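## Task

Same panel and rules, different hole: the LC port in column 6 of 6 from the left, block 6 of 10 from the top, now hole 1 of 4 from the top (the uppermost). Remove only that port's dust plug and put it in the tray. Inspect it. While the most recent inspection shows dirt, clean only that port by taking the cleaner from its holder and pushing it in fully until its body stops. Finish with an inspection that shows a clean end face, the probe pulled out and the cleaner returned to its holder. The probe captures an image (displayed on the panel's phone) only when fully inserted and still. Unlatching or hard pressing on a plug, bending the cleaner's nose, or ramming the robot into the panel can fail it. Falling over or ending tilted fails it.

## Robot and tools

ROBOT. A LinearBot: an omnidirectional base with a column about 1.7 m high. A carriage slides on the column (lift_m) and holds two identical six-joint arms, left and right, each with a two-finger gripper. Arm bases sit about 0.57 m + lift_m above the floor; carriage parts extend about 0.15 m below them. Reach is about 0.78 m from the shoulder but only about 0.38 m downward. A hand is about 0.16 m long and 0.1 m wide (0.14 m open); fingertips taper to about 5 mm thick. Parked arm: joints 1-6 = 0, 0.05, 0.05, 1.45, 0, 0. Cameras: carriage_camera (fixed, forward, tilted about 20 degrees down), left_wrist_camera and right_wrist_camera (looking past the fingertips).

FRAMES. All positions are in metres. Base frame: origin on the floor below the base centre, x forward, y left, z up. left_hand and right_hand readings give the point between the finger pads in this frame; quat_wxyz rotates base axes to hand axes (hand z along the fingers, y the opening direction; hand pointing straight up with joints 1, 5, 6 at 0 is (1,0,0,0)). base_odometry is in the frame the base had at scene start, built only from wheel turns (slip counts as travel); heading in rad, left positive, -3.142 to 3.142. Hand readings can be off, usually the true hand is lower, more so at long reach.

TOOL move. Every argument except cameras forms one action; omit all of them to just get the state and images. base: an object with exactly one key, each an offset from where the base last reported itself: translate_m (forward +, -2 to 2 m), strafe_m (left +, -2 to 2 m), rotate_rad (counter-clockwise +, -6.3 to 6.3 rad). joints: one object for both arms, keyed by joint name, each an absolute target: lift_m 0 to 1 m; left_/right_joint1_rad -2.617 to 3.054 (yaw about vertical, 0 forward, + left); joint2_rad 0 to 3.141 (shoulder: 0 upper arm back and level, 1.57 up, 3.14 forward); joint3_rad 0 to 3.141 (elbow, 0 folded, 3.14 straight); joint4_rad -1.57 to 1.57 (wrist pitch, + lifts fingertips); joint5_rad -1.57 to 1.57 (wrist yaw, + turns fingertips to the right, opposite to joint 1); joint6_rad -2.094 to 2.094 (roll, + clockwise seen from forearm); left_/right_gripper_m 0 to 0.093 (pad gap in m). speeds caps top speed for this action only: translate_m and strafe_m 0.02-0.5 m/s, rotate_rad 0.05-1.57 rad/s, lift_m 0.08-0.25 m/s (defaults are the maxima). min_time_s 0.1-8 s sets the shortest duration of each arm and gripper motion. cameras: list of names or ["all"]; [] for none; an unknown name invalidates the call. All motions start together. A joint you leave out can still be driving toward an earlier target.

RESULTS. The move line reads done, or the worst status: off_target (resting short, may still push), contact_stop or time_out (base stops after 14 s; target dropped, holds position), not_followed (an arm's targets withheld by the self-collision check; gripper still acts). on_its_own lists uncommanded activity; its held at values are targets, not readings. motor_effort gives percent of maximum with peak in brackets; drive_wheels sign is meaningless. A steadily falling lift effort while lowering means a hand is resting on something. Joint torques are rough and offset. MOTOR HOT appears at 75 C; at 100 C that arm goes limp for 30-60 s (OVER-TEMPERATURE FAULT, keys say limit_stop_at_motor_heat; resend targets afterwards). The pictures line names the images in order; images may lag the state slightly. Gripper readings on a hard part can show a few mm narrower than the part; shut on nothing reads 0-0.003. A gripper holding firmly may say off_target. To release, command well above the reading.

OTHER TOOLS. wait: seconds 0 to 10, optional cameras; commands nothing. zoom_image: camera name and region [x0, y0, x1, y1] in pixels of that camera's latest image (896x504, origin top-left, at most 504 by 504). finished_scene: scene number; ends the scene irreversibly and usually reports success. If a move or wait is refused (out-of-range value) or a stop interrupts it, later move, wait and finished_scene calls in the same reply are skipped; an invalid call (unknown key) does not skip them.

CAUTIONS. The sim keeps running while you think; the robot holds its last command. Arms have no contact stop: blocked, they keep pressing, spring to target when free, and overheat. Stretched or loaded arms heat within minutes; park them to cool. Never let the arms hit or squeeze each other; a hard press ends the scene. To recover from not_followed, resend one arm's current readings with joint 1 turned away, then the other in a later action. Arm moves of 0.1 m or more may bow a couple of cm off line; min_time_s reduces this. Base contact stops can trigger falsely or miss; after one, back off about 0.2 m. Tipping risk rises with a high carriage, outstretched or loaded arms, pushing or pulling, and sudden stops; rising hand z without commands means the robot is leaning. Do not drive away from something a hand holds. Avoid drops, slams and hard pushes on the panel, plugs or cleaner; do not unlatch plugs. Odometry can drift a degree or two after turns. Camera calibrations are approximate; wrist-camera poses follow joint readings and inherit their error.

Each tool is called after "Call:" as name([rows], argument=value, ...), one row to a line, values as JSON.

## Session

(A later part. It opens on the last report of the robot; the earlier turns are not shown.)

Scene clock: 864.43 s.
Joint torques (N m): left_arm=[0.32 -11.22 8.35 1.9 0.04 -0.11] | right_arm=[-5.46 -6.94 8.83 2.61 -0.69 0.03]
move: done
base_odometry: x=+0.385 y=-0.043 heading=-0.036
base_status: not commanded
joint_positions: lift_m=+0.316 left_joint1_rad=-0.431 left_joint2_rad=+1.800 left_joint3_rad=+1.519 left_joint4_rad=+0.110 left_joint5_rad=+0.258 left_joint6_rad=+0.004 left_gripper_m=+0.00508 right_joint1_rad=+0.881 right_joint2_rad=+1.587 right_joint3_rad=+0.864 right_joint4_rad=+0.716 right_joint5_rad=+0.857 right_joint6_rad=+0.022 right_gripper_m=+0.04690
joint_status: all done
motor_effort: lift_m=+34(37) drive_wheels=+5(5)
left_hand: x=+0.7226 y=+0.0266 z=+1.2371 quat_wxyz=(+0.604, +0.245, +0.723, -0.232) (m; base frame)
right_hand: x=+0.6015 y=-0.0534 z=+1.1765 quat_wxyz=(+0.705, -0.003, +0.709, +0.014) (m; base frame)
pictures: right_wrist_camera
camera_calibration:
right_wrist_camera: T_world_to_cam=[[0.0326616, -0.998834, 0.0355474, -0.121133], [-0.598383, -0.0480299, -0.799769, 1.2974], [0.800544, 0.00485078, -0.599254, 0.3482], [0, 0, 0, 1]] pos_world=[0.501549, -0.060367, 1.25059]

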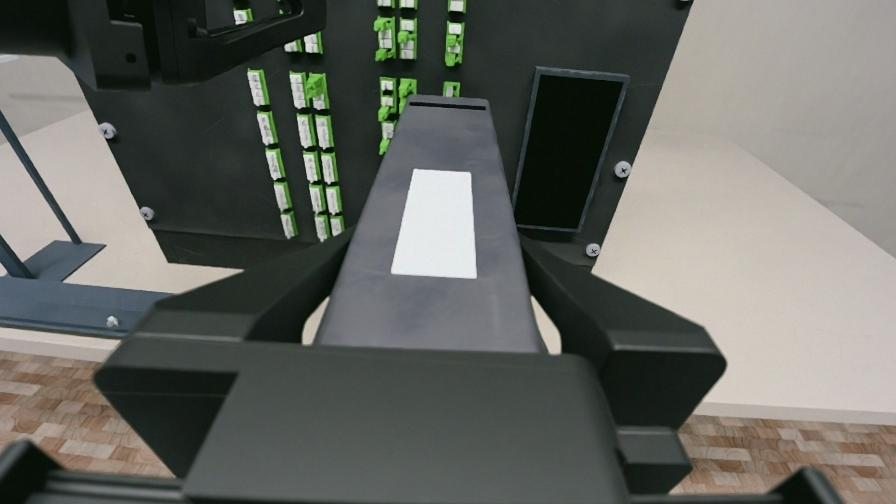

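Call:
move(base={"strafe_m":0.004}, joints={"lift_m":0.3175}, cameras=[])

Call:
move(base={"translate_m":0.002}, joints={"lift_m":0.3195,"right_joint1_rad":0.79,"right_joint5_rad":0.77}, cameras=[])

Call:
move(joints={"lift_m":0.3165})

Call:
zoom_image(camera="left_wrist_camera", region=[410, 140, 490, 220])

Call:
zoom_image(camera="right_wrist_camera", region=[430, 66, 460, 96])

Scene clock: 870.40 s.
Joint torques (N m): left_arm=[-0.03 -11.41 8.21 1.89 0.08 -0.05] | right_arm=[-5.37 -7.05 8.77 2.67 -0.76 -0.02]
move: done
base_odometry: x=+0.385 y=-0.039 heading=-0.036
base_status: done
joint_positions: lift_m=+0.317 left_joint1_rad=-0.429 left_joint2_rad=+1.800 left_joint3_rad=+1.519 left_joint4_rad=+0.110 left_joint5_rad=+0.258 left_joint6_rad=+0.004 left_gripper_m=+0.00508 right_joint1_rad=+0.880 right_joint2_rad=+1.587 right_joint3_rad=+0.864 right_joint4_rad=+0.711 right_joint5_rad=+0.864 right_joint6_rad=+0.026 right_gripper_m=+0.04690
joint_status: all done
motor_effort: lift_m=+35(45) drive_wheels=+5(7)
left_hand: x=+0.7232 y=+0.0277 z=+1.2384 quat_wxyz=(+0.604, +0.244, +0.723, -0.231) (m; base frame)
right_hand: x=+0.6017 y=-0.0549 z=+1.1770 quat_wxyz=(+0.704, +0.000, +0.710, +0.011) (m; base frame)
pictures: none
No camera images: "cameras" was empty.

Scene clock: 870.93 s.
Joint torques (N m): left_arm=[-0.05 -11.33 8.34 1.91 0.06 -0.08] | right_arm=[-7.62 -6.8 9.16 2.76 -0.95 -0.09]
move: off_target
base_odometry: x=+0.387 y=-0.039 heading=-0.037
base_status: done
joint_positions: lift_m=+0.319 left_joint1_rad=-0.429 left_joint2_rad=+1.800 left_joint3_rad=+1.519 left_joint4_rad=+0.110 left_joint5_rad=+0.258 left_joint6_rad=+0.004 left_gripper_m=+0.00508 right_joint1_rad=+0.881 right_joint2_rad=+1.585 right_joint3_rad=+0.860 right_joint4_rad=+0.704 right_joint5_rad=+0.862 right_joint6_rad=+0.031 right_gripper_m=+0.04690
joint_status: right_joint1_rad off_target (ended at +0.881, target +0.790); right_joint5_rad off_target (ended at +0.862, target +0.770); the others done
motor_effort: lift_m=+35(36) drive_wheels=+6(8)
left_hand: x=+0.7232 y=+0.0277 z=+1.2405 quat_wxyz=(+0.604, +0.244, +0.723, -0.231) (m; base frame)
right_hand: x=+0.6009 y=-0.0547 z=+1.1774 quat_wxyz=(+0.702, -0.001, +0.712, +0.012) (m; base frame)
pictures: none
No camera images: "cameras" was empty.

Scene clock: 871.40 s.
Joint torques (N m): left_arm=[-0.09 -11.28 8.24 1.86 0.03 -0.08] | right_arm=[-7.64 -6.63 9.17 2.69 -0.93 -0.08]
move: done
base_odometry: x=+0.387 y=-0.039 heading=-0.037
base_status: not commanded
joint_positions: lift_m=+0.316 left_joint1_rad=-0.429 left_joint2_rad=+1.800 left_joint3_rad=+1.519 left_joint4_rad=+0.109 left_joint5_rad=+0.258 left_joint6_rad=+0.004 left_gripper_m=+0.00508 right_joint1_rad=+0.881 right_joint2_rad=+1.582 right_joint3_rad=+0.860 right_joint4_rad=+0.710 right_joint5_rad=+0.861 right_joint6_rad=+0.031 right_gripper_m=+0.04690
joint_status: all done
motor_effort: lift_m=+34(38) drive_wheels=+6(6)
left_hand: x=+0.7231 y=+0.0278 z=+1.2371 quat_wxyz=(+0.603, +0.244, +0.723, -0.231) (m; base frame)
right_hand: x=+0.6007 y=-0.0549 z=+1.1764 quat_wxyz=(+0.704, +0.000, +0.710, +0.014) (m; base frame)
pictures: carriage_camera, left_wrist_camera, right_wrist_camera
camera_calibration:
carriage_camera: T_world_to_cam=[[0.0471794, -0.998877, 0.00432653, -0.01465], [-0.351189, -0.020642, -0.936077, 1.30034], [0.935115, 0.0426441, -0.351769, 0.331695], [0, 0, 0, 1]] pos_world=[0.147185, -0.00193668, 1.33397]
left_wrist_camera: T_world_to_cam=[[-0.635433, -0.7701, 0.0563102, 0.415357], [-0.560215, 0.409605, -0.719988, 1.29175], [0.531397, -0.48905, -0.691698, 0.611367], [0, 0, 0, 1]] pos_world=[0.662711, 0.0897489, 1.32954]
right_wrist_camera: T_world_to_cam=[[0.0289309, -0.999125, 0.0301977, -0.114161], [-0.601182, -0.0415278, -0.798033, 1.29679], [0.798588, 0.00493353, -0.601857, 0.352977], [0, 0, 0, 1]] pos_world=[0.501028, -0.06195, 1.25077]

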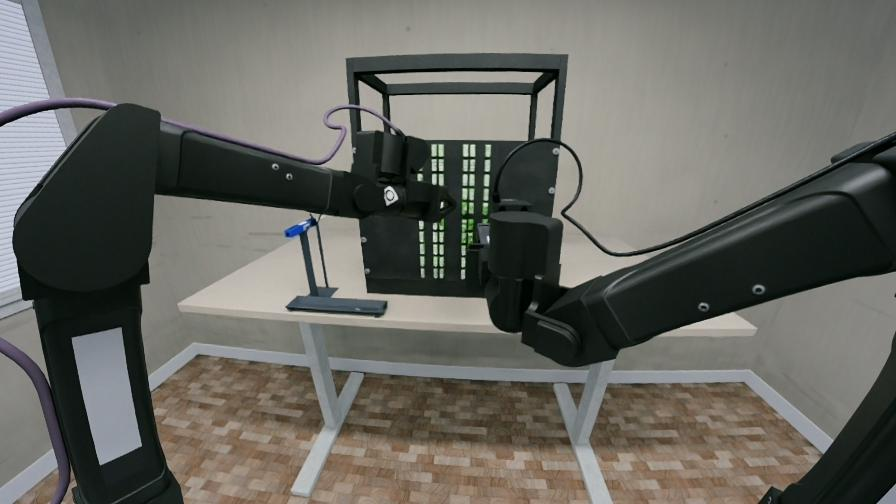

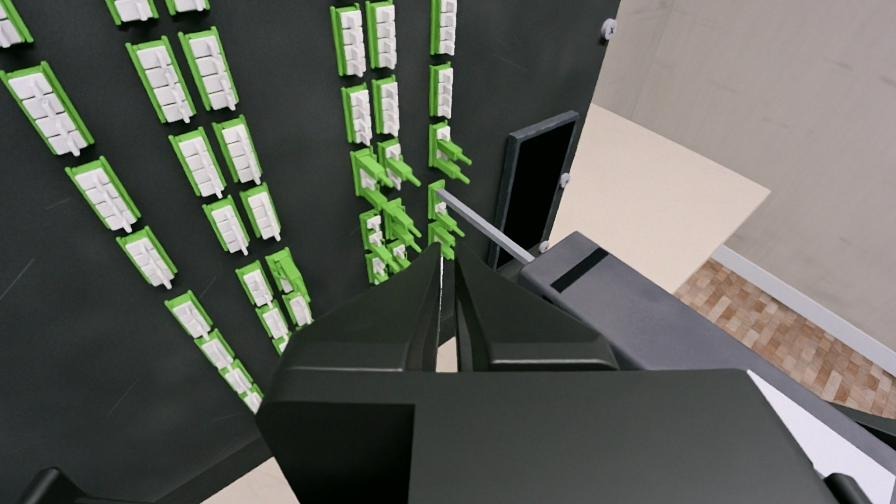

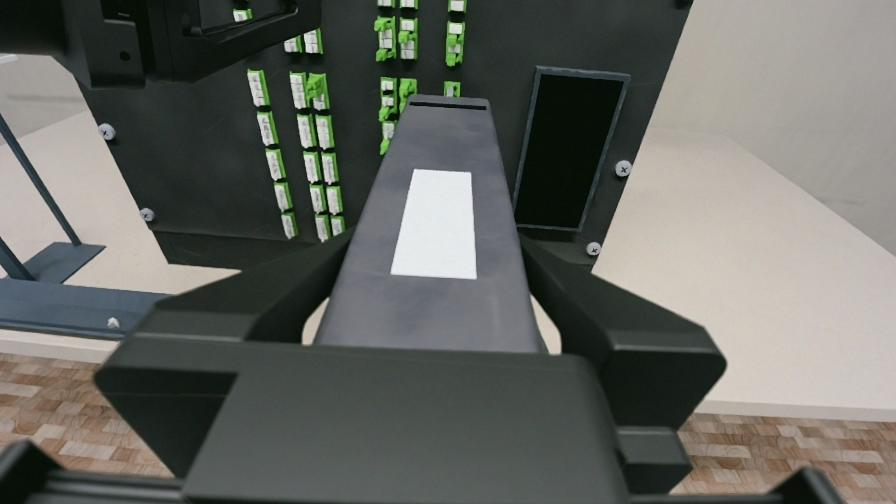

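Scaled by 6.300 from the camera's 896x504 image, which has a finer 1280x720 frame.

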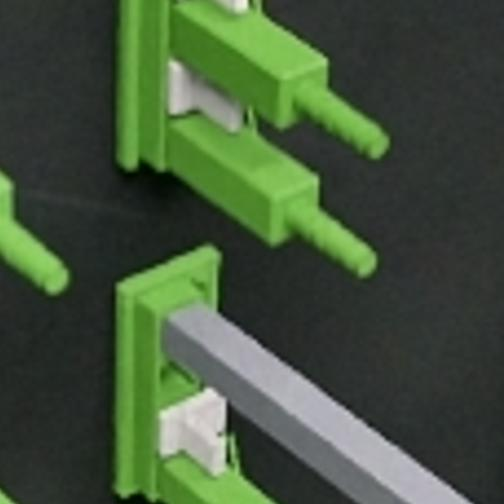

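Scaled by 16.800 from the camera's 896x504 image, which has a finer 1280x720 frame.

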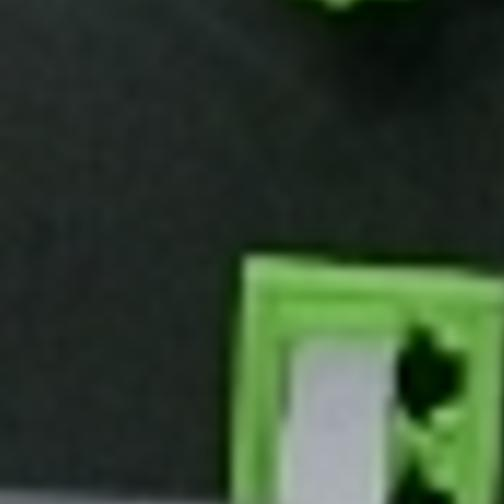

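Call:
move(joints={"lift_m":0.3145}, cameras=[])

Call:
move(joints={"lift_m":0.3125}, cameras=[])

Call:
move(joints={"lift_m":0.3105}, cameras=[])

Call:
move(joints={"lift_m":0.3125}, cameras=["right_wrist_camera"])

Call:
zoom_image(camera="right_wrist_camera", region=[430, 66, 460, 96])

Scene clock: 879.50 s.
Joint torques (N m): left_arm=[0.03 -11.11 8.13 1.88 0.05 -0.08] | right_arm=[-7.61 -6.5 9.16 2.65 -0.92 -0.04]
move: done
base_odometry: x=+0.387 y=-0.039 heading=-0.037
base_status: not commanded
joint_positions: lift_m=+0.314 left_joint1_rad=-0.429 left_joint2_rad=+1.800 left_joint3_rad=+1.519 left_joint4_rad=+0.108 left_joint5_rad=+0.258 left_joint6_rad=+0.004 left_gripper_m=+0.00508 right_joint1_rad=+0.880 right_joint2_rad=+1.581 right_joint3_rad=+0.860 right_joint4_rad=+0.713 right_joint5_rad=+0.860 right_joint6_rad=+0.027 right_gripper_m=+0.04690
joint_status: all done
motor_effort: lift_m=+34(34) drive_wheels=+6(6)
left_hand: x=+0.7231 y=+0.0278 z=+1.2351 quat_wxyz=(+0.603, +0.244, +0.724, -0.231) (m; base frame)
right_hand: x=+0.6007 y=-0.0551 z=+1.1757 quat_wxyz=(+0.705, +0.000, +0.709, +0.015) (m; base frame)
pictures: none
No camera images: "cameras" was empty.

Scene clock: 879.87 s.
Joint torques (N m): left_arm=[-0.21 -11.36 8.27 1.88 0.02 -0.04] | right_arm=[-7.51 -6.3 9.2 2.61 -0.92 0]
move: done
base_odometry: x=+0.387 y=-0.039 heading=-0.037
base_status: not commanded
joint_positions: lift_m=+0.312 left_joint1_rad=-0.429 left_joint2_rad=+1.800 left_joint3_rad=+1.519 left_joint4_rad=+0.108 left_joint5_rad=+0.258 left_joint6_rad=+0.004 left_gripper_m=+0.00508 right_joint1_rad=+0.880 right_joint2_rad=+1.579 right_joint3_rad=+0.860 right_joint4_rad=+0.717 right_joint5_rad=+0.859 right_joint6_rad=+0.024 right_gripper_m=+0.04690
joint_status: all done
motor_effort: lift_m=+33(34) drive_wheels=+6(6)
left_hand: x=+0.7231 y=+0.0278 z=+1.2331 quat_wxyz=(+0.603, +0.244, +0.724, -0.231) (m; base frame)
right_hand: x=+0.6007 y=-0.0552 z=+1.1750 quat_wxyz=(+0.706, +0.000, +0.708, +0.015) (m; base frame)
pictures: none
No camera images: "cameras" was empty.

Scene clock: 880.30 s.
Joint torques (N m): left_arm=[0.05 -11.21 8.21 1.89 0.06 -0.1] | right_arm=[-7.57 -6.2 9.06 2.57 -0.91 0.04]
move: done
base_odometry: x=+0.387 y=-0.039 heading=-0.037
base_status: not commanded
joint_positions: lift_m=+0.310 left_joint1_rad=-0.429 left_joint2_rad=+1.800 left_joint3_rad=+1.519 left_joint4_rad=+0.109 left_joint5_rad=+0.258 left_joint6_rad=+0.004 left_gripper_m=+0.00508 right_joint1_rad=+0.879 right_joint2_rad=+1.578 right_joint3_rad=+0.860 right_joint4_rad=+0.720 right_joint5_rad=+0.858 right_joint6_rad=+0.021 right_gripper_m=+0.04690
joint_status: all done
motor_effort: lift_m=+34(34) drive_wheels=+6(6)
left_hand: x=+0.7231 y=+0.0278 z=+1.2312 quat_wxyz=(+0.603, +0.244, +0.723, -0.231) (m; base frame)
right_hand: x=+0.6007 y=-0.0555 z=+1.1742 quat_wxyz=(+0.707, +0.000, +0.707, +0.015) (m; base frame)
pictures: none
No camera images: "cameras" was empty.

Scene clock: 880.73 s.
Joint torques (N m): left_arm=[-0.08 -11.23 8.31 1.88 0.04 -0.09] | right_arm=[-7.6 -6.22 9.18 2.62 -0.9 0.04]
move: done
base_odometry: x=+0.387 y=-0.039 heading=-0.037
base_status: not commanded
joint_positions: lift_m=+0.312 left_joint1_rad=-0.429 left_joint2_rad=+1.800 left_joint3_rad=+1.519 left_joint4_rad=+0.110 left_joint5_rad=+0.258 left_joint6_rad=+0.004 left_gripper_m=+0.00508 right_joint1_rad=+0.879 right_joint2_rad=+1.578 right_joint3_rad=+0.860 right_joint4_rad=+0.716 right_joint5_rad=+0.858 right_joint6_rad=+0.021 right_gripper_m=+0.04690
joint_status: all done
motor_effort: lift_m=+34(41) drive_wheels=+6(6)
left_hand: x=+0.7232 y=+0.0277 z=+1.2334 quat_wxyz=(+0.604, +0.244, +0.723, -0.231) (m; base frame)
right_hand: x=+0.6007 y=-0.0554 z=+1.1752 quat_wxyz=(+0.706, -0.001, +0.708, +0.014) (m; base frame)
pictures: right_wrist_camera
camera_calibration:
right_wrist_camera: T_world_to_cam=[[0.0302453, -0.999006, 0.0327565, -0.118443], [-0.595738, -0.0443316, -0.801955, 1.29697], [0.802609, 0.00474106, -0.596486, 0.343486], [0, 0, 0, 1]] pos_world=[0.50055, -0.0624575, 1.24887]

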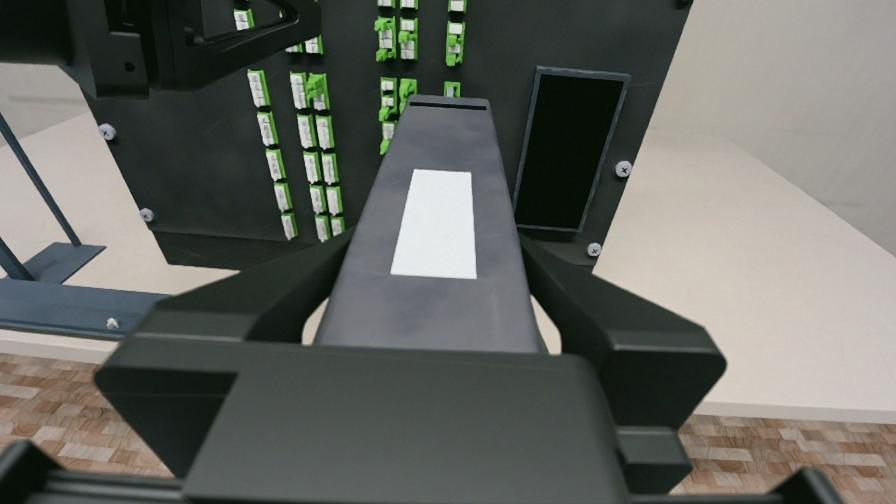

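Scaled by 16.800 from the camera's 896x504 image, which has a finer 1280x720 frame.

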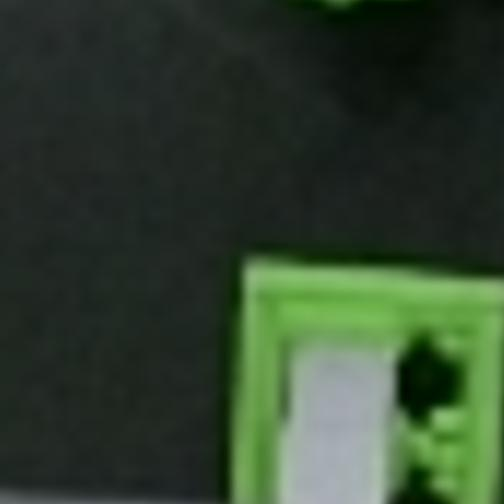

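Call:
move(base={"translate_m":-0.006}, joints={"right_joint1_rad":0.85,"right_joint5_rad":0.845,"lift_m":0.316}, cameras=[])

Call:
move(base={"translate_m":-0.004})

Call:
zoom_image(camera="left_wrist_camera", region=[410, 140, 490, 220])

Call:
zoom_image(camera="right_wrist_camera", region=[430, 66, 460, 96])

Scene clock: 886.27 s.
Joint torques (N m): left_arm=[-0.06 -11.38 8.24 1.82 0.05 -0.08] | right_arm=[-1.36 -7.16 8.73 2.65 -0.04 -0.01]
move: done
base_odometry: x=+0.381 y=-0.039 heading=-0.036
base_status: done
joint_positions: lift_m=+0.316 left_joint1_rad=-0.429 left_joint2_rad=+1.800 left_joint3_rad=+1.520 left_joint4_rad=+0.112 left_joint5_rad=+0.258 left_joint6_rad=+0.004 left_gripper_m=+0.00508 right_joint1_rad=+0.868 right_joint2_rad=+1.589 right_joint3_rad=+0.865 right_joint4_rad=+0.714 right_joint5_rad=+0.847 right_joint6_rad=+0.024 right_gripper_m=+0.04690
joint_status: all done
motor_effort: lift_m=+34(39) drive_wheels=+4(7)
left_hand: x=+0.7233 y=+0.0277 z=+1.2379 quat_wxyz=(+0.605, +0.244, +0.722, -0.231) (m; base frame)
right_hand: x=+0.6049 y=-0.0564 z=+1.1760 quat_wxyz=(+0.705, -0.001, +0.709, +0.013) (m; base frame)
pictures: none
No camera images: "cameras" was empty.

Scene clock: 886.90 s.
Joint torques (N m): left_arm=[0.09 -11.21 8.05 1.85 0.05 -0.03] | right_arm=[-0.53 -7.83 8.29 2.64 0.08 0]
move: done
base_odometry: x=+0.377 y=-0.039 heading=-0.036
base_status: done
joint_positions: lift_m=+0.316 left_joint1_rad=-0.430 left_joint2_rad=+1.800 left_joint3_rad=+1.520 left_joint4_rad=+0.110 left_joint5_rad=+0.258 left_joint6_rad=+0.004 left_gripper_m=+0.00508 right_joint1_rad=+0.857 right_joint2_rad=+1.595 right_joint3_rad=+0.871 right_joint4_rad=+0.715 right_joint5_rad=+0.838 right_joint6_rad=+0.024 right_gripper_m=+0.04690
joint_status: not commanded
motor_effort: lift_m=+34(35) drive_wheels=+3(6)
left_hand: x=+0.7229 y=+0.0271 z=+1.2376 quat_wxyz=(+0.604, +0.244, +0.722, -0.231) (m; base frame)
right_hand: x=+0.6085 y=-0.0574 z=+1.1762 quat_wxyz=(+0.705, -0.001, +0.709, +0.013) (m; base frame)
pictures: carriage_camera, left_wrist_camera, right_wrist_camera
camera_calibration:
carriage_camera: T_world_to_cam=[[0.0471794, -0.998877, 0.00432653, -0.0146479], [-0.351189, -0.020642, -0.936077, 1.29988], [0.935115, 0.0426441, -0.351769, 0.331519], [0, 0, 0, 1]] pos_world=[0.147185, -0.00193668, 1.33347]
left_wrist_camera: T_world_to_cam=[[-0.636733, -0.769081, 0.0555491, 0.41649], [-0.557617, 0.409507, -0.722057, 1.29292], [0.532572, -0.490733, -0.6896, 0.608052], [0, 0, 0, 1]] pos_world=[0.662315, 0.0892453, 1.32974]
right_wrist_camera: T_world_to_cam=[[0.0284215, -0.999039, 0.0333557, -0.120353], [-0.599091, -0.0437365, -0.799486, 1.30143], [0.800176, 0.00273947, -0.599759, 0.343126], [0, 0, 0, 1]] pos_world=[0.508533, -0.0642577, 1.25028]

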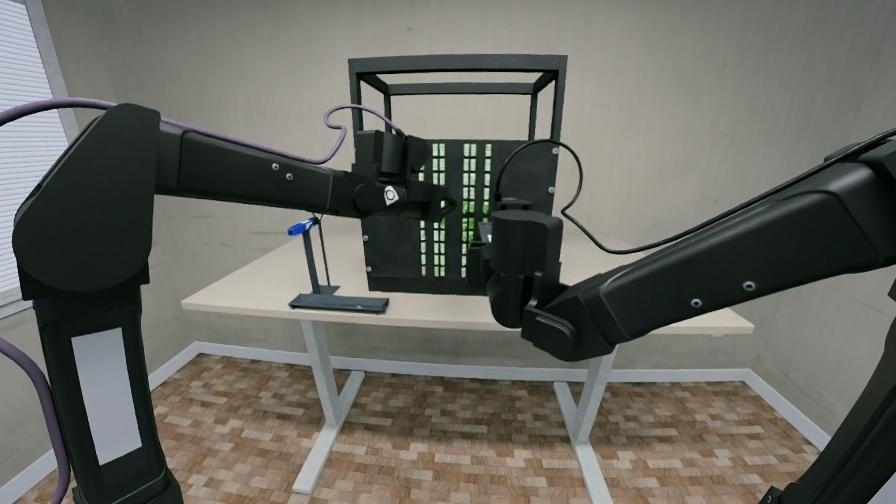

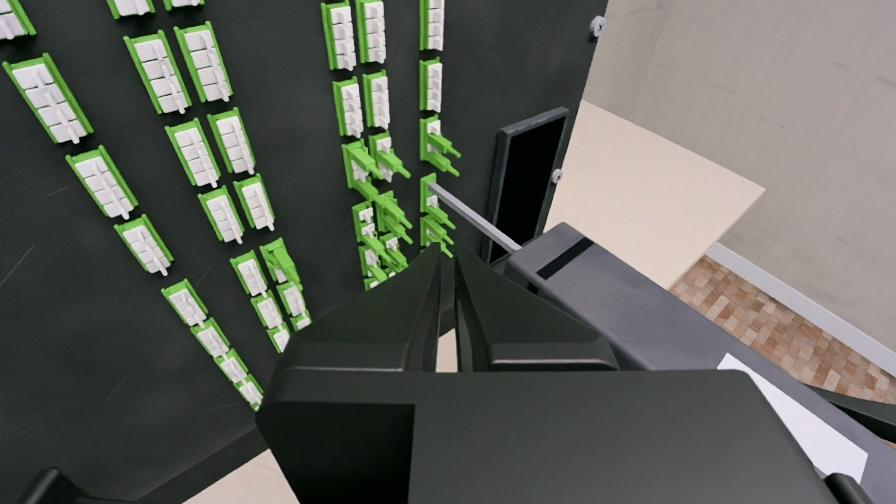

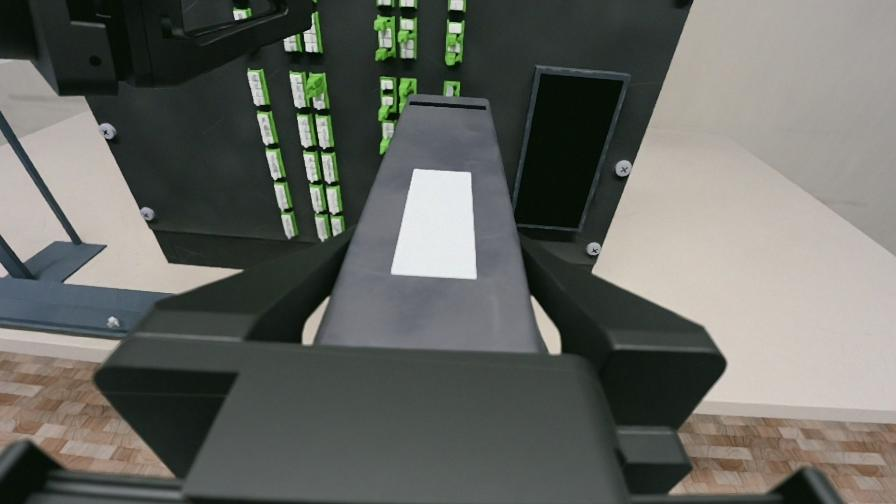

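Scaled by 6.300 from the camera's 896x504 image, which has a finer 1280x720 frame.

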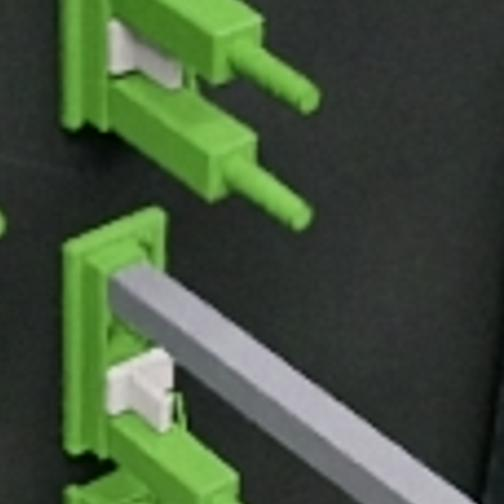

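Scaled by 16.800 from the camera's 896x504 image, which has a finer 1280x720 frame.

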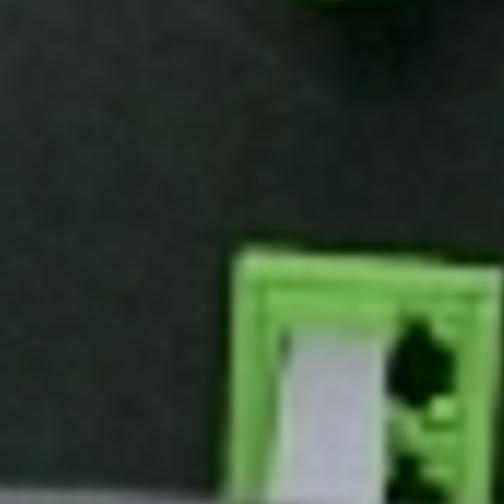

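Call:
move(joints={"lift_m":0.318,"right_joint1_rad":0.855,"right_joint5_rad":0.84}, cameras=[])

Call:
move(base={"translate_m":-0.003}, joints={"lift_m":0.315}, cameras=[])

Call:
move(joints={"lift_m":0.317}, cameras=["right_wrist_camera"])

Call:
zoom_image(camera="right_wrist_camera", region=[430, 66, 460, 96])

Scene clock: 893.30 s.
Joint torques (N m): left_arm=[0.24 -11.36 8.2 1.87 0.05 -0.06] | right_arm=[-0.18 -7.95 8.28 2.66 -0.01 -0.02]
move: done
base_odometry: x=+0.377 y=-0.039 heading=-0.036
base_status: not commanded
joint_positions: lift_m=+0.318 left_joint1_rad=-0.430 left_joint2_rad=+1.800 left_joint3_rad=+1.520 left_joint4_rad=+0.112 left_joint5_rad=+0.258 left_joint6_rad=+0.004 left_gripper_m=+0.00508 right_joint1_rad=+0.859 right_joint2_rad=+1.597 right_joint3_rad=+0.871 right_joint4_rad=+0.714 right_joint5_rad=+0.838 right_joint6_rad=+0.026 right_gripper_m=+0.04690
joint_status: all done
motor_effort: lift_m=+35(36) drive_wheels=+3(3)
left_hand: x=+0.7229 y=+0.0271 z=+1.2399 quat_wxyz=(+0.605, +0.244, +0.722, -0.232) (m; base frame)
right_hand: x=+0.6084 y=-0.0568 z=+1.1771 quat_wxyz=(+0.704, -0.001, +0.710, +0.013) (m; base frame)
pictures: none
No camera images: "cameras" was empty.

Scene clock: 893.83 s.
Joint torques (N m): left_arm=[0.16 -11.17 8.02 1.84 0.05 -0.06] | right_arm=[0.35 -8.2 7.92 2.59 0.09 -0.01]
move: done
base_odometry: x=+0.374 y=-0.038 heading=-0.035
base_status: done
joint_positions: lift_m=+0.315 left_joint1_rad=-0.431 left_joint2_rad=+1.799 left_joint3_rad=+1.520 left_joint4_rad=+0.109 left_joint5_rad=+0.258 left_joint6_rad=+0.004 left_gripper_m=+0.00508 right_joint1_rad=+0.853 right_joint2_rad=+1.600 right_joint3_rad=+0.875 right_joint4_rad=+0.720 right_joint5_rad=+0.831 right_joint6_rad=+0.025 right_gripper_m=+0.04690
joint_status: all done
motor_effort: lift_m=+34(36) drive_wheels=+3(7)
left_hand: x=+0.7227 y=+0.0270 z=+1.2365 quat_wxyz=(+0.604, +0.244, +0.723, -0.232) (m; base frame)
right_hand: x=+0.6104 y=-0.0571 z=+1.1760 quat_wxyz=(+0.706, +0.000, +0.708, +0.016) (m; base frame)
pictures: none
No camera images: "cameras" was empty.

Scene clock: 894.20 s.
Joint torques (N m): left_arm=[0.13 -11.36 8.06 1.84 0.06 -0.11] | right_arm=[0.36 -8.32 7.88 2.63 0.11 -0.01]
move: done
base_odometry: x=+0.374 y=-0.038 heading=-0.035
base_status: not commanded
joint_positions: lift_m=+0.317 left_joint1_rad=-0.431 left_joint2_rad=+1.799 left_joint3_rad=+1.520 left_joint4_rad=+0.110 left_joint5_rad=+0.258 left_joint6_rad=+0.004 left_gripper_m=+0.00508 right_joint1_rad=+0.853 right_joint2_rad=+1.601 right_joint3_rad=+0.875 right_joint4_rad=+0.717 right_joint5_rad=+0.831 right_joint6_rad=+0.025 right_gripper_m=+0.04690
joint_status: all done
motor_effort: lift_m=+34(38) drive_wheels=-2(3)
left_hand: x=+0.7227 y=+0.0269 z=+1.2388 quat_wxyz=(+0.604, +0.244, +0.722, -0.232) (m; base frame)
right_hand: x=+0.6105 y=-0.0571 z=+1.1768 quat_wxyz=(+0.705, -0.001, +0.709, +0.014) (m; base frame)
pictures: right_wrist_camera
camera_calibration:
right_wrist_camera: T_world_to_cam=[[0.03034, -0.998998, 0.0329091, -0.120649], [-0.599054, -0.0445298, -0.799469, 1.30303], [0.800133, 0.00454159, -0.599805, 0.342075], [0, 0, 0, 1]] pos_world=[0.510539, -0.0640582, 1.25088]

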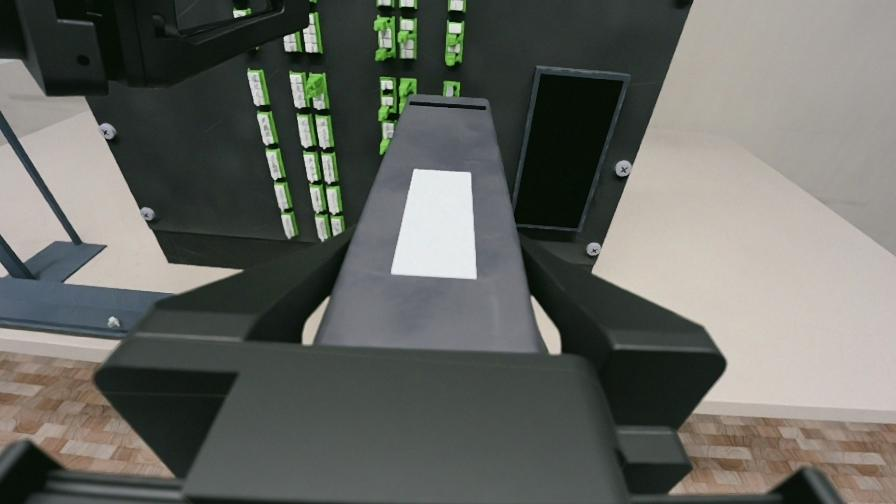

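Scaled by 16.800 from the camera's 896x504 image, which has a finer 1280x720 frame.

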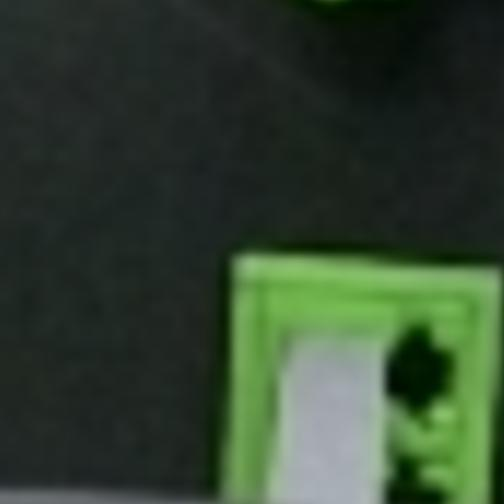

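Call:
zoom_image(camera="right_wrist_camera", region=[480, 40, 640, 260])

Call:
zoom_image(camera="right_wrist_camera", region=[370, 60, 510, 180])

Scaled by 2.291 from the camera's 896x504 image, which has a finer 1280x720 frame.

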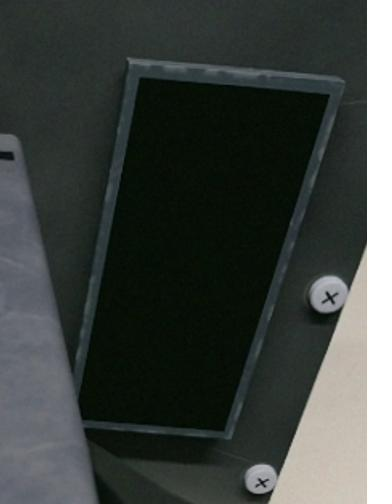

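Scaled by 3.600 from the camera's 896x504 image, which has a finer 1280x720 frame.

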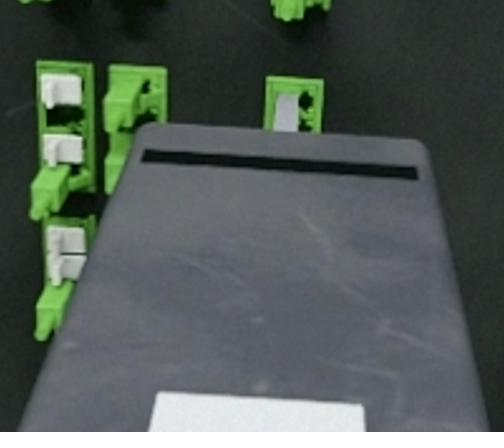

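Call:
move(base={"translate_m":0.009}, joints={"right_joint1_rad":0.825,"right_joint5_rad":0.80}, speeds={"translate_m":0.02}, cameras=[])

Call:
move(joints={"lift_m":0.32}, cameras=[])

Call:
move(joints={"lift_m":0.315}, cameras=[])

Call:
move(base={"translate_m":0.003}, joints={"lift_m":0.319}, speeds={"translate_m":0.02}, cameras=[])

Call:
move(joints={"lift_m":0.314}, cameras=[])

Call:
move(joints={"lift_m":0.317}, cameras=["right_wrist_camera"])

Call:
zoom_image(camera="right_wrist_camera", region=[370, 60, 510, 180])

Scene clock: 906.30 s.
Joint torques (N m): left_arm=[0.13 -11.19 8.21 1.87 0.06 -0.08] | right_arm=[-4.29 -7.94 8.27 2.63 -0.71 0]
move: off_target
base_odometry: x=+0.383 y=-0.039 heading=-0.036
base_status: done
joint_positions: lift_m=+0.317 left_joint1_rad=-0.431 left_joint2_rad=+1.799 left_joint3_rad=+1.520 left_joint4_rad=+0.110 left_joint5_rad=+0.258 left_joint6_rad=+0.004 left_gripper_m=+0.00508 right_joint1_rad=+0.877 right_joint2_rad=+1.597 right_joint3_rad=+0.871 right_joint4_rad=+0.715 right_joint5_rad=+0.866 right_joint6_rad=+0.025 right_gripper_m=+0.04690
joint_status: right_joint1_rad off_target (ended at +0.877, target +0.825); right_joint5_rad off_target (ended at +0.866, target +0.800)
motor_effort: lift_m=+34(34) drive_wheels=+5(15)
left_hand: x=+0.7227 y=+0.0269 z=+1.2388 quat_wxyz=(+0.604, +0.244, +0.722, -0.232) (m; base frame)
right_hand: x=+0.6038 y=-0.0545 z=+1.1764 quat_wxyz=(+0.705, +0.002, +0.710, +0.010) (m; base frame)
pictures: none
No camera images: "cameras" was empty.

Scene clock: 906.70 s.
Joint torques (N m): left_arm=[0.13 -11.21 8.17 1.83 0.02 -0.06] | right_arm=[-4.3 -7.86 8.31 2.69 -0.68 -0.03]
move: done
base_odometry: x=+0.383 y=-0.039 heading=-0.036
base_status: not commanded
joint_positions: lift_m=+0.320 left_joint1_rad=-0.431 left_joint2_rad=+1.799 left_joint3_rad=+1.520 left_joint4_rad=+0.112 left_joint5_rad=+0.258 left_joint6_rad=+0.004 left_gripper_m=+0.00508 right_joint1_rad=+0.877 right_joint2_rad=+1.597 right_joint3_rad=+0.870 right_joint4_rad=+0.709 right_joint5_rad=+0.865 right_joint6_rad=+0.026 right_gripper_m=+0.04690
joint_status: all done
motor_effort: lift_m=+35(40) drive_wheels=+5(5)
left_hand: x=+0.7228 y=+0.0269 z=+1.2421 quat_wxyz=(+0.605, +0.244, +0.722, -0.232) (m; base frame)
right_hand: x=+0.6038 y=-0.0546 z=+1.1778 quat_wxyz=(+0.703, +0.000, +0.711, +0.009) (m; base frame)
pictures: none
No camera images: "cameras" was empty.

Scene clock: 907.17 s.
Joint torques (N m): left_arm=[0.06 -11.29 8.06 1.86 0.06 -0.06] | right_arm=[-4.31 -7.69 8.31 2.6 -0.66 -0.03]
move: done
base_odometry: x=+0.383 y=-0.039 heading=-0.036
base_status: not commanded
joint_positions: lift_m=+0.315 left_joint1_rad=-0.431 left_joint2_rad=+1.799 left_joint3_rad=+1.520 left_joint4_rad=+0.109 left_joint5_rad=+0.258 left_joint6_rad=+0.004 left_gripper_m=+0.00508 right_joint1_rad=+0.876 right_joint2_rad=+1.595 right_joint3_rad=+0.870 right_joint4_rad=+0.718 right_joint5_rad=+0.863 right_joint6_rad=+0.026 right_gripper_m=+0.04690
joint_status: all done
motor_effort: lift_m=+34(35) drive_wheels=+5(5)
left_hand: x=+0.7225 y=+0.0270 z=+1.2370 quat_wxyz=(+0.604, +0.244, +0.722, -0.232) (m; base frame)
right_hand: x=+0.6038 y=-0.0548 z=+1.1754 quat_wxyz=(+0.705, +0.003, +0.709, +0.012) (m; base frame)
pictures: none
No camera images: "cameras" was empty.

Scene clock: 907.70 s.
Joint torques (N m): left_arm=[-0.14 -11.1 8.1 1.84 0.03 -0.09] | right_arm=[-4.96 -7.51 8.55 2.71 -0.75 -0.05]
move: done
base_odometry: x=+0.386 y=-0.039 heading=-0.036
base_status: done
joint_positions: lift_m=+0.319 left_joint1_rad=-0.430 left_joint2_rad=+1.797 left_joint3_rad=+1.522 left_joint4_rad=+0.110 left_joint5_rad=+0.258 left_joint6_rad=+0.004 left_gripper_m=+0.00508 right_joint1_rad=+0.884 right_joint2_rad=+1.592 right_joint3_rad=+0.867 right_joint4_rad=+0.707 right_joint5_rad=+0.873 right_joint6_rad=+0.028 right_gripper_m=+0.04690
joint_status: all done
motor_effort: lift_m=+34(39) drive_wheels=+5(13)
left_hand: x=+0.7227 y=+0.0274 z=+1.2428 quat_wxyz=(+0.606, +0.244, +0.721, -0.232) (m; base frame)
right_hand: x=+0.6012 y=-0.0539 z=+1.1772 quat_wxyz=(+0.703, +0.001, +0.711, +0.009) (m; base frame)
pictures: none
No camera images: "cameras" was empty.

Scene clock: 908.17 s.
Joint torques (N m): left_arm=[0.05 -10.92 8.01 1.86 0.07 -0.06] | right_arm=[-4.94 -7.31 8.62 2.61 -0.75 -0.05]
move: done
base_odometry: x=+0.386 y=-0.039 heading=-0.036
base_status: not commanded
joint_positions: lift_m=+0.314 left_joint1_rad=-0.430 left_joint2_rad=+1.797 left_joint3_rad=+1.522 left_joint4_rad=+0.109 left_joint5_rad=+0.258 left_joint6_rad=+0.004 left_gripper_m=+0.00508 right_joint1_rad=+0.884 right_joint2_rad=+1.590 right_joint3_rad=+0.867 right_joint4_rad=+0.717 right_joint5_rad=+0.872 right_joint6_rad=+0.027 right_gripper_m=+0.04690
joint_status: all done
motor_effort: lift_m=+35(39) drive_wheels=+5(5)
left_hand: x=+0.7226 y=+0.0275 z=+1.2373 quat_wxyz=(+0.605, +0.244, +0.722, -0.231) (m; base frame)
right_hand: x=+0.6012 y=-0.0542 z=+1.1749 quat_wxyz=(+0.706, +0.004, +0.709, +0.012) (m; base frame)
pictures: none
No camera images: "cameras" was empty.

Scene clock: 908.63 s.
Joint torques (N m): left_arm=[0.13 -11.08 7.9 1.87 0.01 -0.07] | right_arm=[-4.89 -7.34 8.55 2.68 -0.73 -0.04]
move: done
base_odometry: x=+0.386 y=-0.039 heading=-0.036
base_status: not commanded
joint_positions: lift_m=+0.317 left_joint1_rad=-0.430 left_joint2_rad=+1.797 left_joint3_rad=+1.522 left_joint4_rad=+0.110 left_joint5_rad=+0.258 left_joint6_rad=+0.004 left_gripper_m=+0.00508 right_joint1_rad=+0.884 right_joint2_rad=+1.590 right_joint3_rad=+0.867 right_joint4_rad=+0.711 right_joint5_rad=+0.872 right_joint6_rad=+0.027 right_gripper_m=+0.04690
joint_status: all done
motor_effort: lift_m=+34(40) drive_wheels=+5(5)
left_hand: x=+0.7225 y=+0.0275 z=+1.2412 quat_wxyz=(+0.606, +0.244, +0.721, -0.232) (m; base frame)
right_hand: x=+0.6012 y=-0.0542 z=+1.1767 quat_wxyz=(+0.704, +0.002, +0.710, +0.010) (m; base frame)
pictures: right_wrist_camera
camera_calibration:
right_wrist_camera: T_world_to_cam=[[0.0213107, -0.999204, 0.0337166, -0.112969], [-0.601376, -0.0397525, -0.797977, 1.2974], [0.798682, -0.00327086, -0.601744, 0.352113], [0, 0, 0, 1]] pos_world=[0.501403, -0.0601524, 1.25098]

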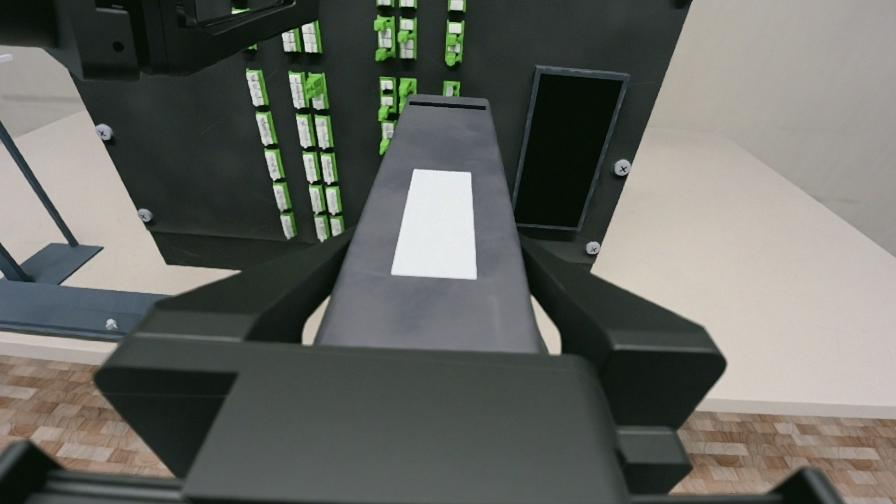

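Scaled by 3.600 from the camera's 896x504 image, which has a finer 1280x720 frame.

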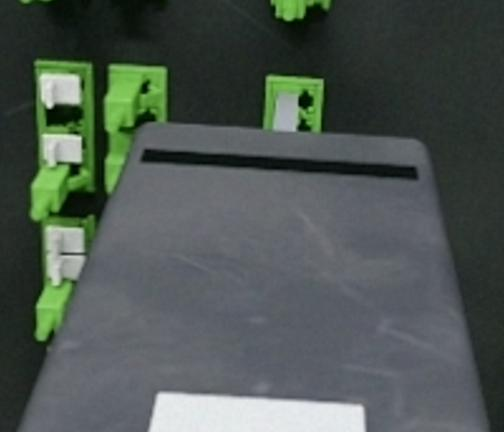

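Call:
move(base={"translate_m":-0.006}, joints={"lift_m":0.313,"right_joint1_rad":0.845,"right_joint5_rad":0.83}, speeds={"translate_m":0.03}, cameras=[])

Call:
move(base={"translate_m":-0.002}, joints={"lift_m":0.316}, speeds={"translate_m":0.03}, cameras=["right_wrist_camera","left_wrist_camera"])

Call:
zoom_image(camera="right_wrist_camera", region=[430, 66, 460, 96])

Call:
zoom_image(camera="left_wrist_camera", region=[400, 160, 560, 320])

Scene clock: 930.30 s.
Joint torques (N m): left_arm=[0.21 -11.17 8.1 1.87 0.06 -0.08] | right_arm=[-1.51 -7.32 8.58 2.57 -0.15 -0.01]
move: done
base_odometry: x=+0.380 y=-0.039 heading=-0.036
base_status: done
joint_positions: lift_m=+0.313 left_joint1_rad=-0.430 left_joint2_rad=+1.797 left_joint3_rad=+1.522 left_joint4_rad=+0.109 left_joint5_rad=+0.258 left_joint6_rad=+0.004 left_gripper_m=+0.00508 right_joint1_rad=+0.864 right_joint2_rad=+1.590 right_joint3_rad=+0.867 right_joint4_rad=+0.722 right_joint5_rad=+0.844 right_joint6_rad=+0.025 right_gripper_m=+0.04690
joint_status: all done
motor_effort: lift_m=+34(35) drive_wheels=+4(8)
left_hand: x=+0.7226 y=+0.0275 z=+1.2364 quat_wxyz=(+0.605, +0.244, +0.722, -0.231) (m; base frame)
right_hand: x=+0.6060 y=-0.0567 z=+1.1748 quat_wxyz=(+0.707, +0.001, +0.707, +0.016) (m; base frame)
pictures: none
No camera images: "cameras" was empty.

Scene clock: 930.90 s.
Joint torques (N m): left_arm=[0.23 -11.15 8.13 1.9 0.05 -0.1] | right_arm=[-1.07 -7.77 8.55 2.6 -0.1 -0.01]
move: done
base_odometry: x=+0.378 y=-0.038 heading=-0.035
base_status: done
joint_positions: lift_m=+0.316 left_joint1_rad=-0.430 left_joint2_rad=+1.797 left_joint3_rad=+1.522 left_joint4_rad=+0.110 left_joint5_rad=+0.258 left_joint6_rad=+0.004 left_gripper_m=+0.00508 right_joint1_rad=+0.859 right_joint2_rad=+1.595 right_joint3_rad=+0.867 right_joint4_rad=+0.720 right_joint5_rad=+0.839 right_joint6_rad=+0.025 right_gripper_m=+0.04690
joint_status: all done
motor_effort: lift_m=+35(39) drive_wheels=+3(9)
left_hand: x=+0.7226 y=+0.0274 z=+1.2396 quat_wxyz=(+0.605, +0.244, +0.721, -0.231) (m; base frame)
right_hand: x=+0.6078 y=-0.0573 z=+1.1755 quat_wxyz=(+0.705, +0.000, +0.709, +0.014) (m; base frame)
pictures: left_wrist_camera, right_wrist_camera
camera_calibration:
left_wrist_camera: T_world_to_cam=[[-0.636656, -0.769209, 0.0546601, 0.417598], [-0.555488, 0.40829, -0.724384, 1.29553], [0.534885, -0.491546, -0.687226, 0.605193], [0, 0, 0, 1]] pos_world=[0.661811, 0.0897477, 1.33154]
right_wrist_camera: T_world_to_cam=[[0.0291803, -0.999049, 0.0324068, -0.119505], [-0.598657, -0.0434301, -0.799827, 1.30059], [0.800474, 0.00393862, -0.599355, 0.342623], [0, 0, 0, 1]] pos_world=[0.507837, -0.0642558, 1.24948]

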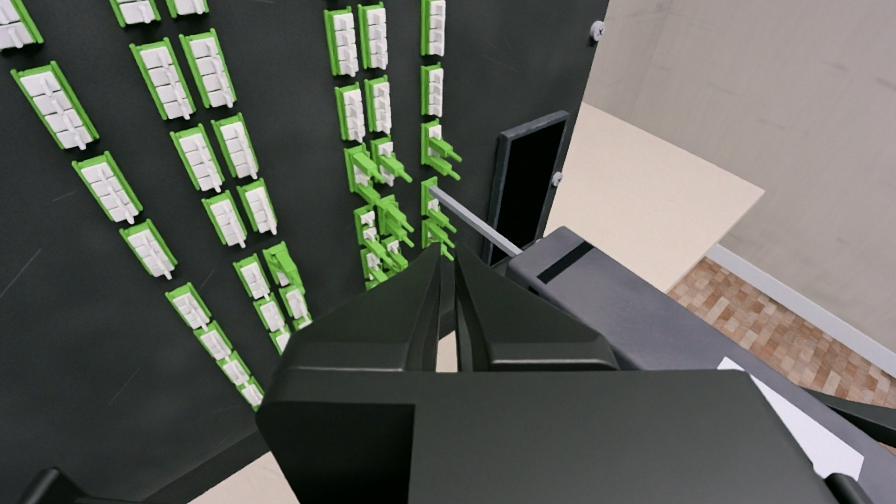

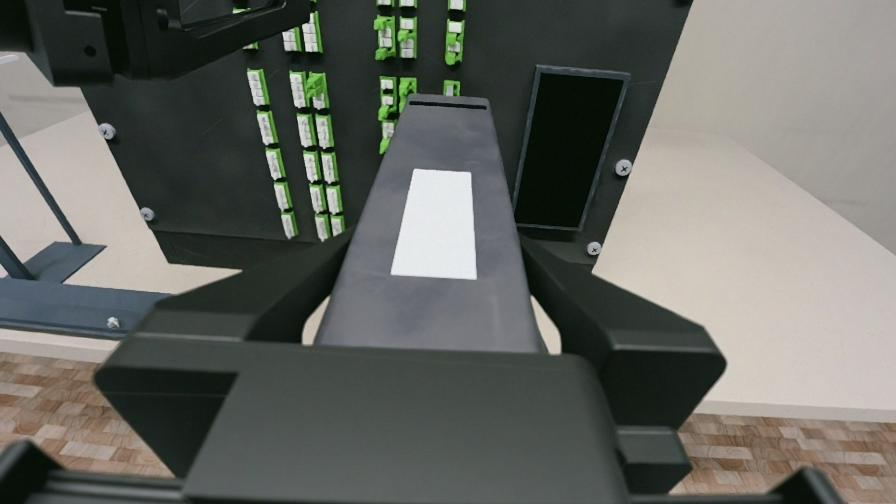

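Scaled by 16.800 from the camera's 896x504 image, which has a finer 1280x720 frame.

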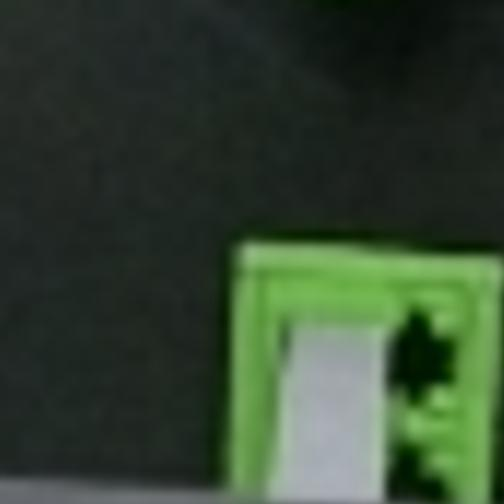

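Scaled by 3.150 from the camera's 896x504 image, which has a finer 1280x720 frame.

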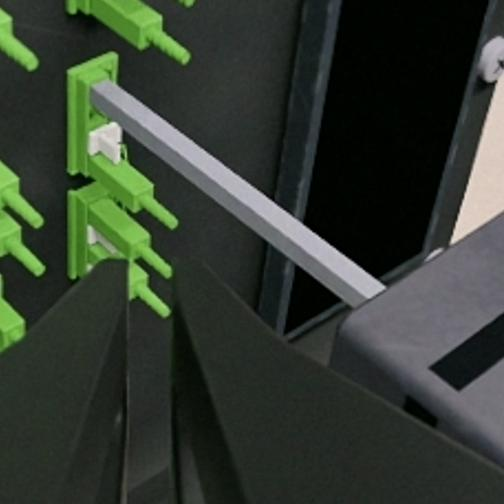

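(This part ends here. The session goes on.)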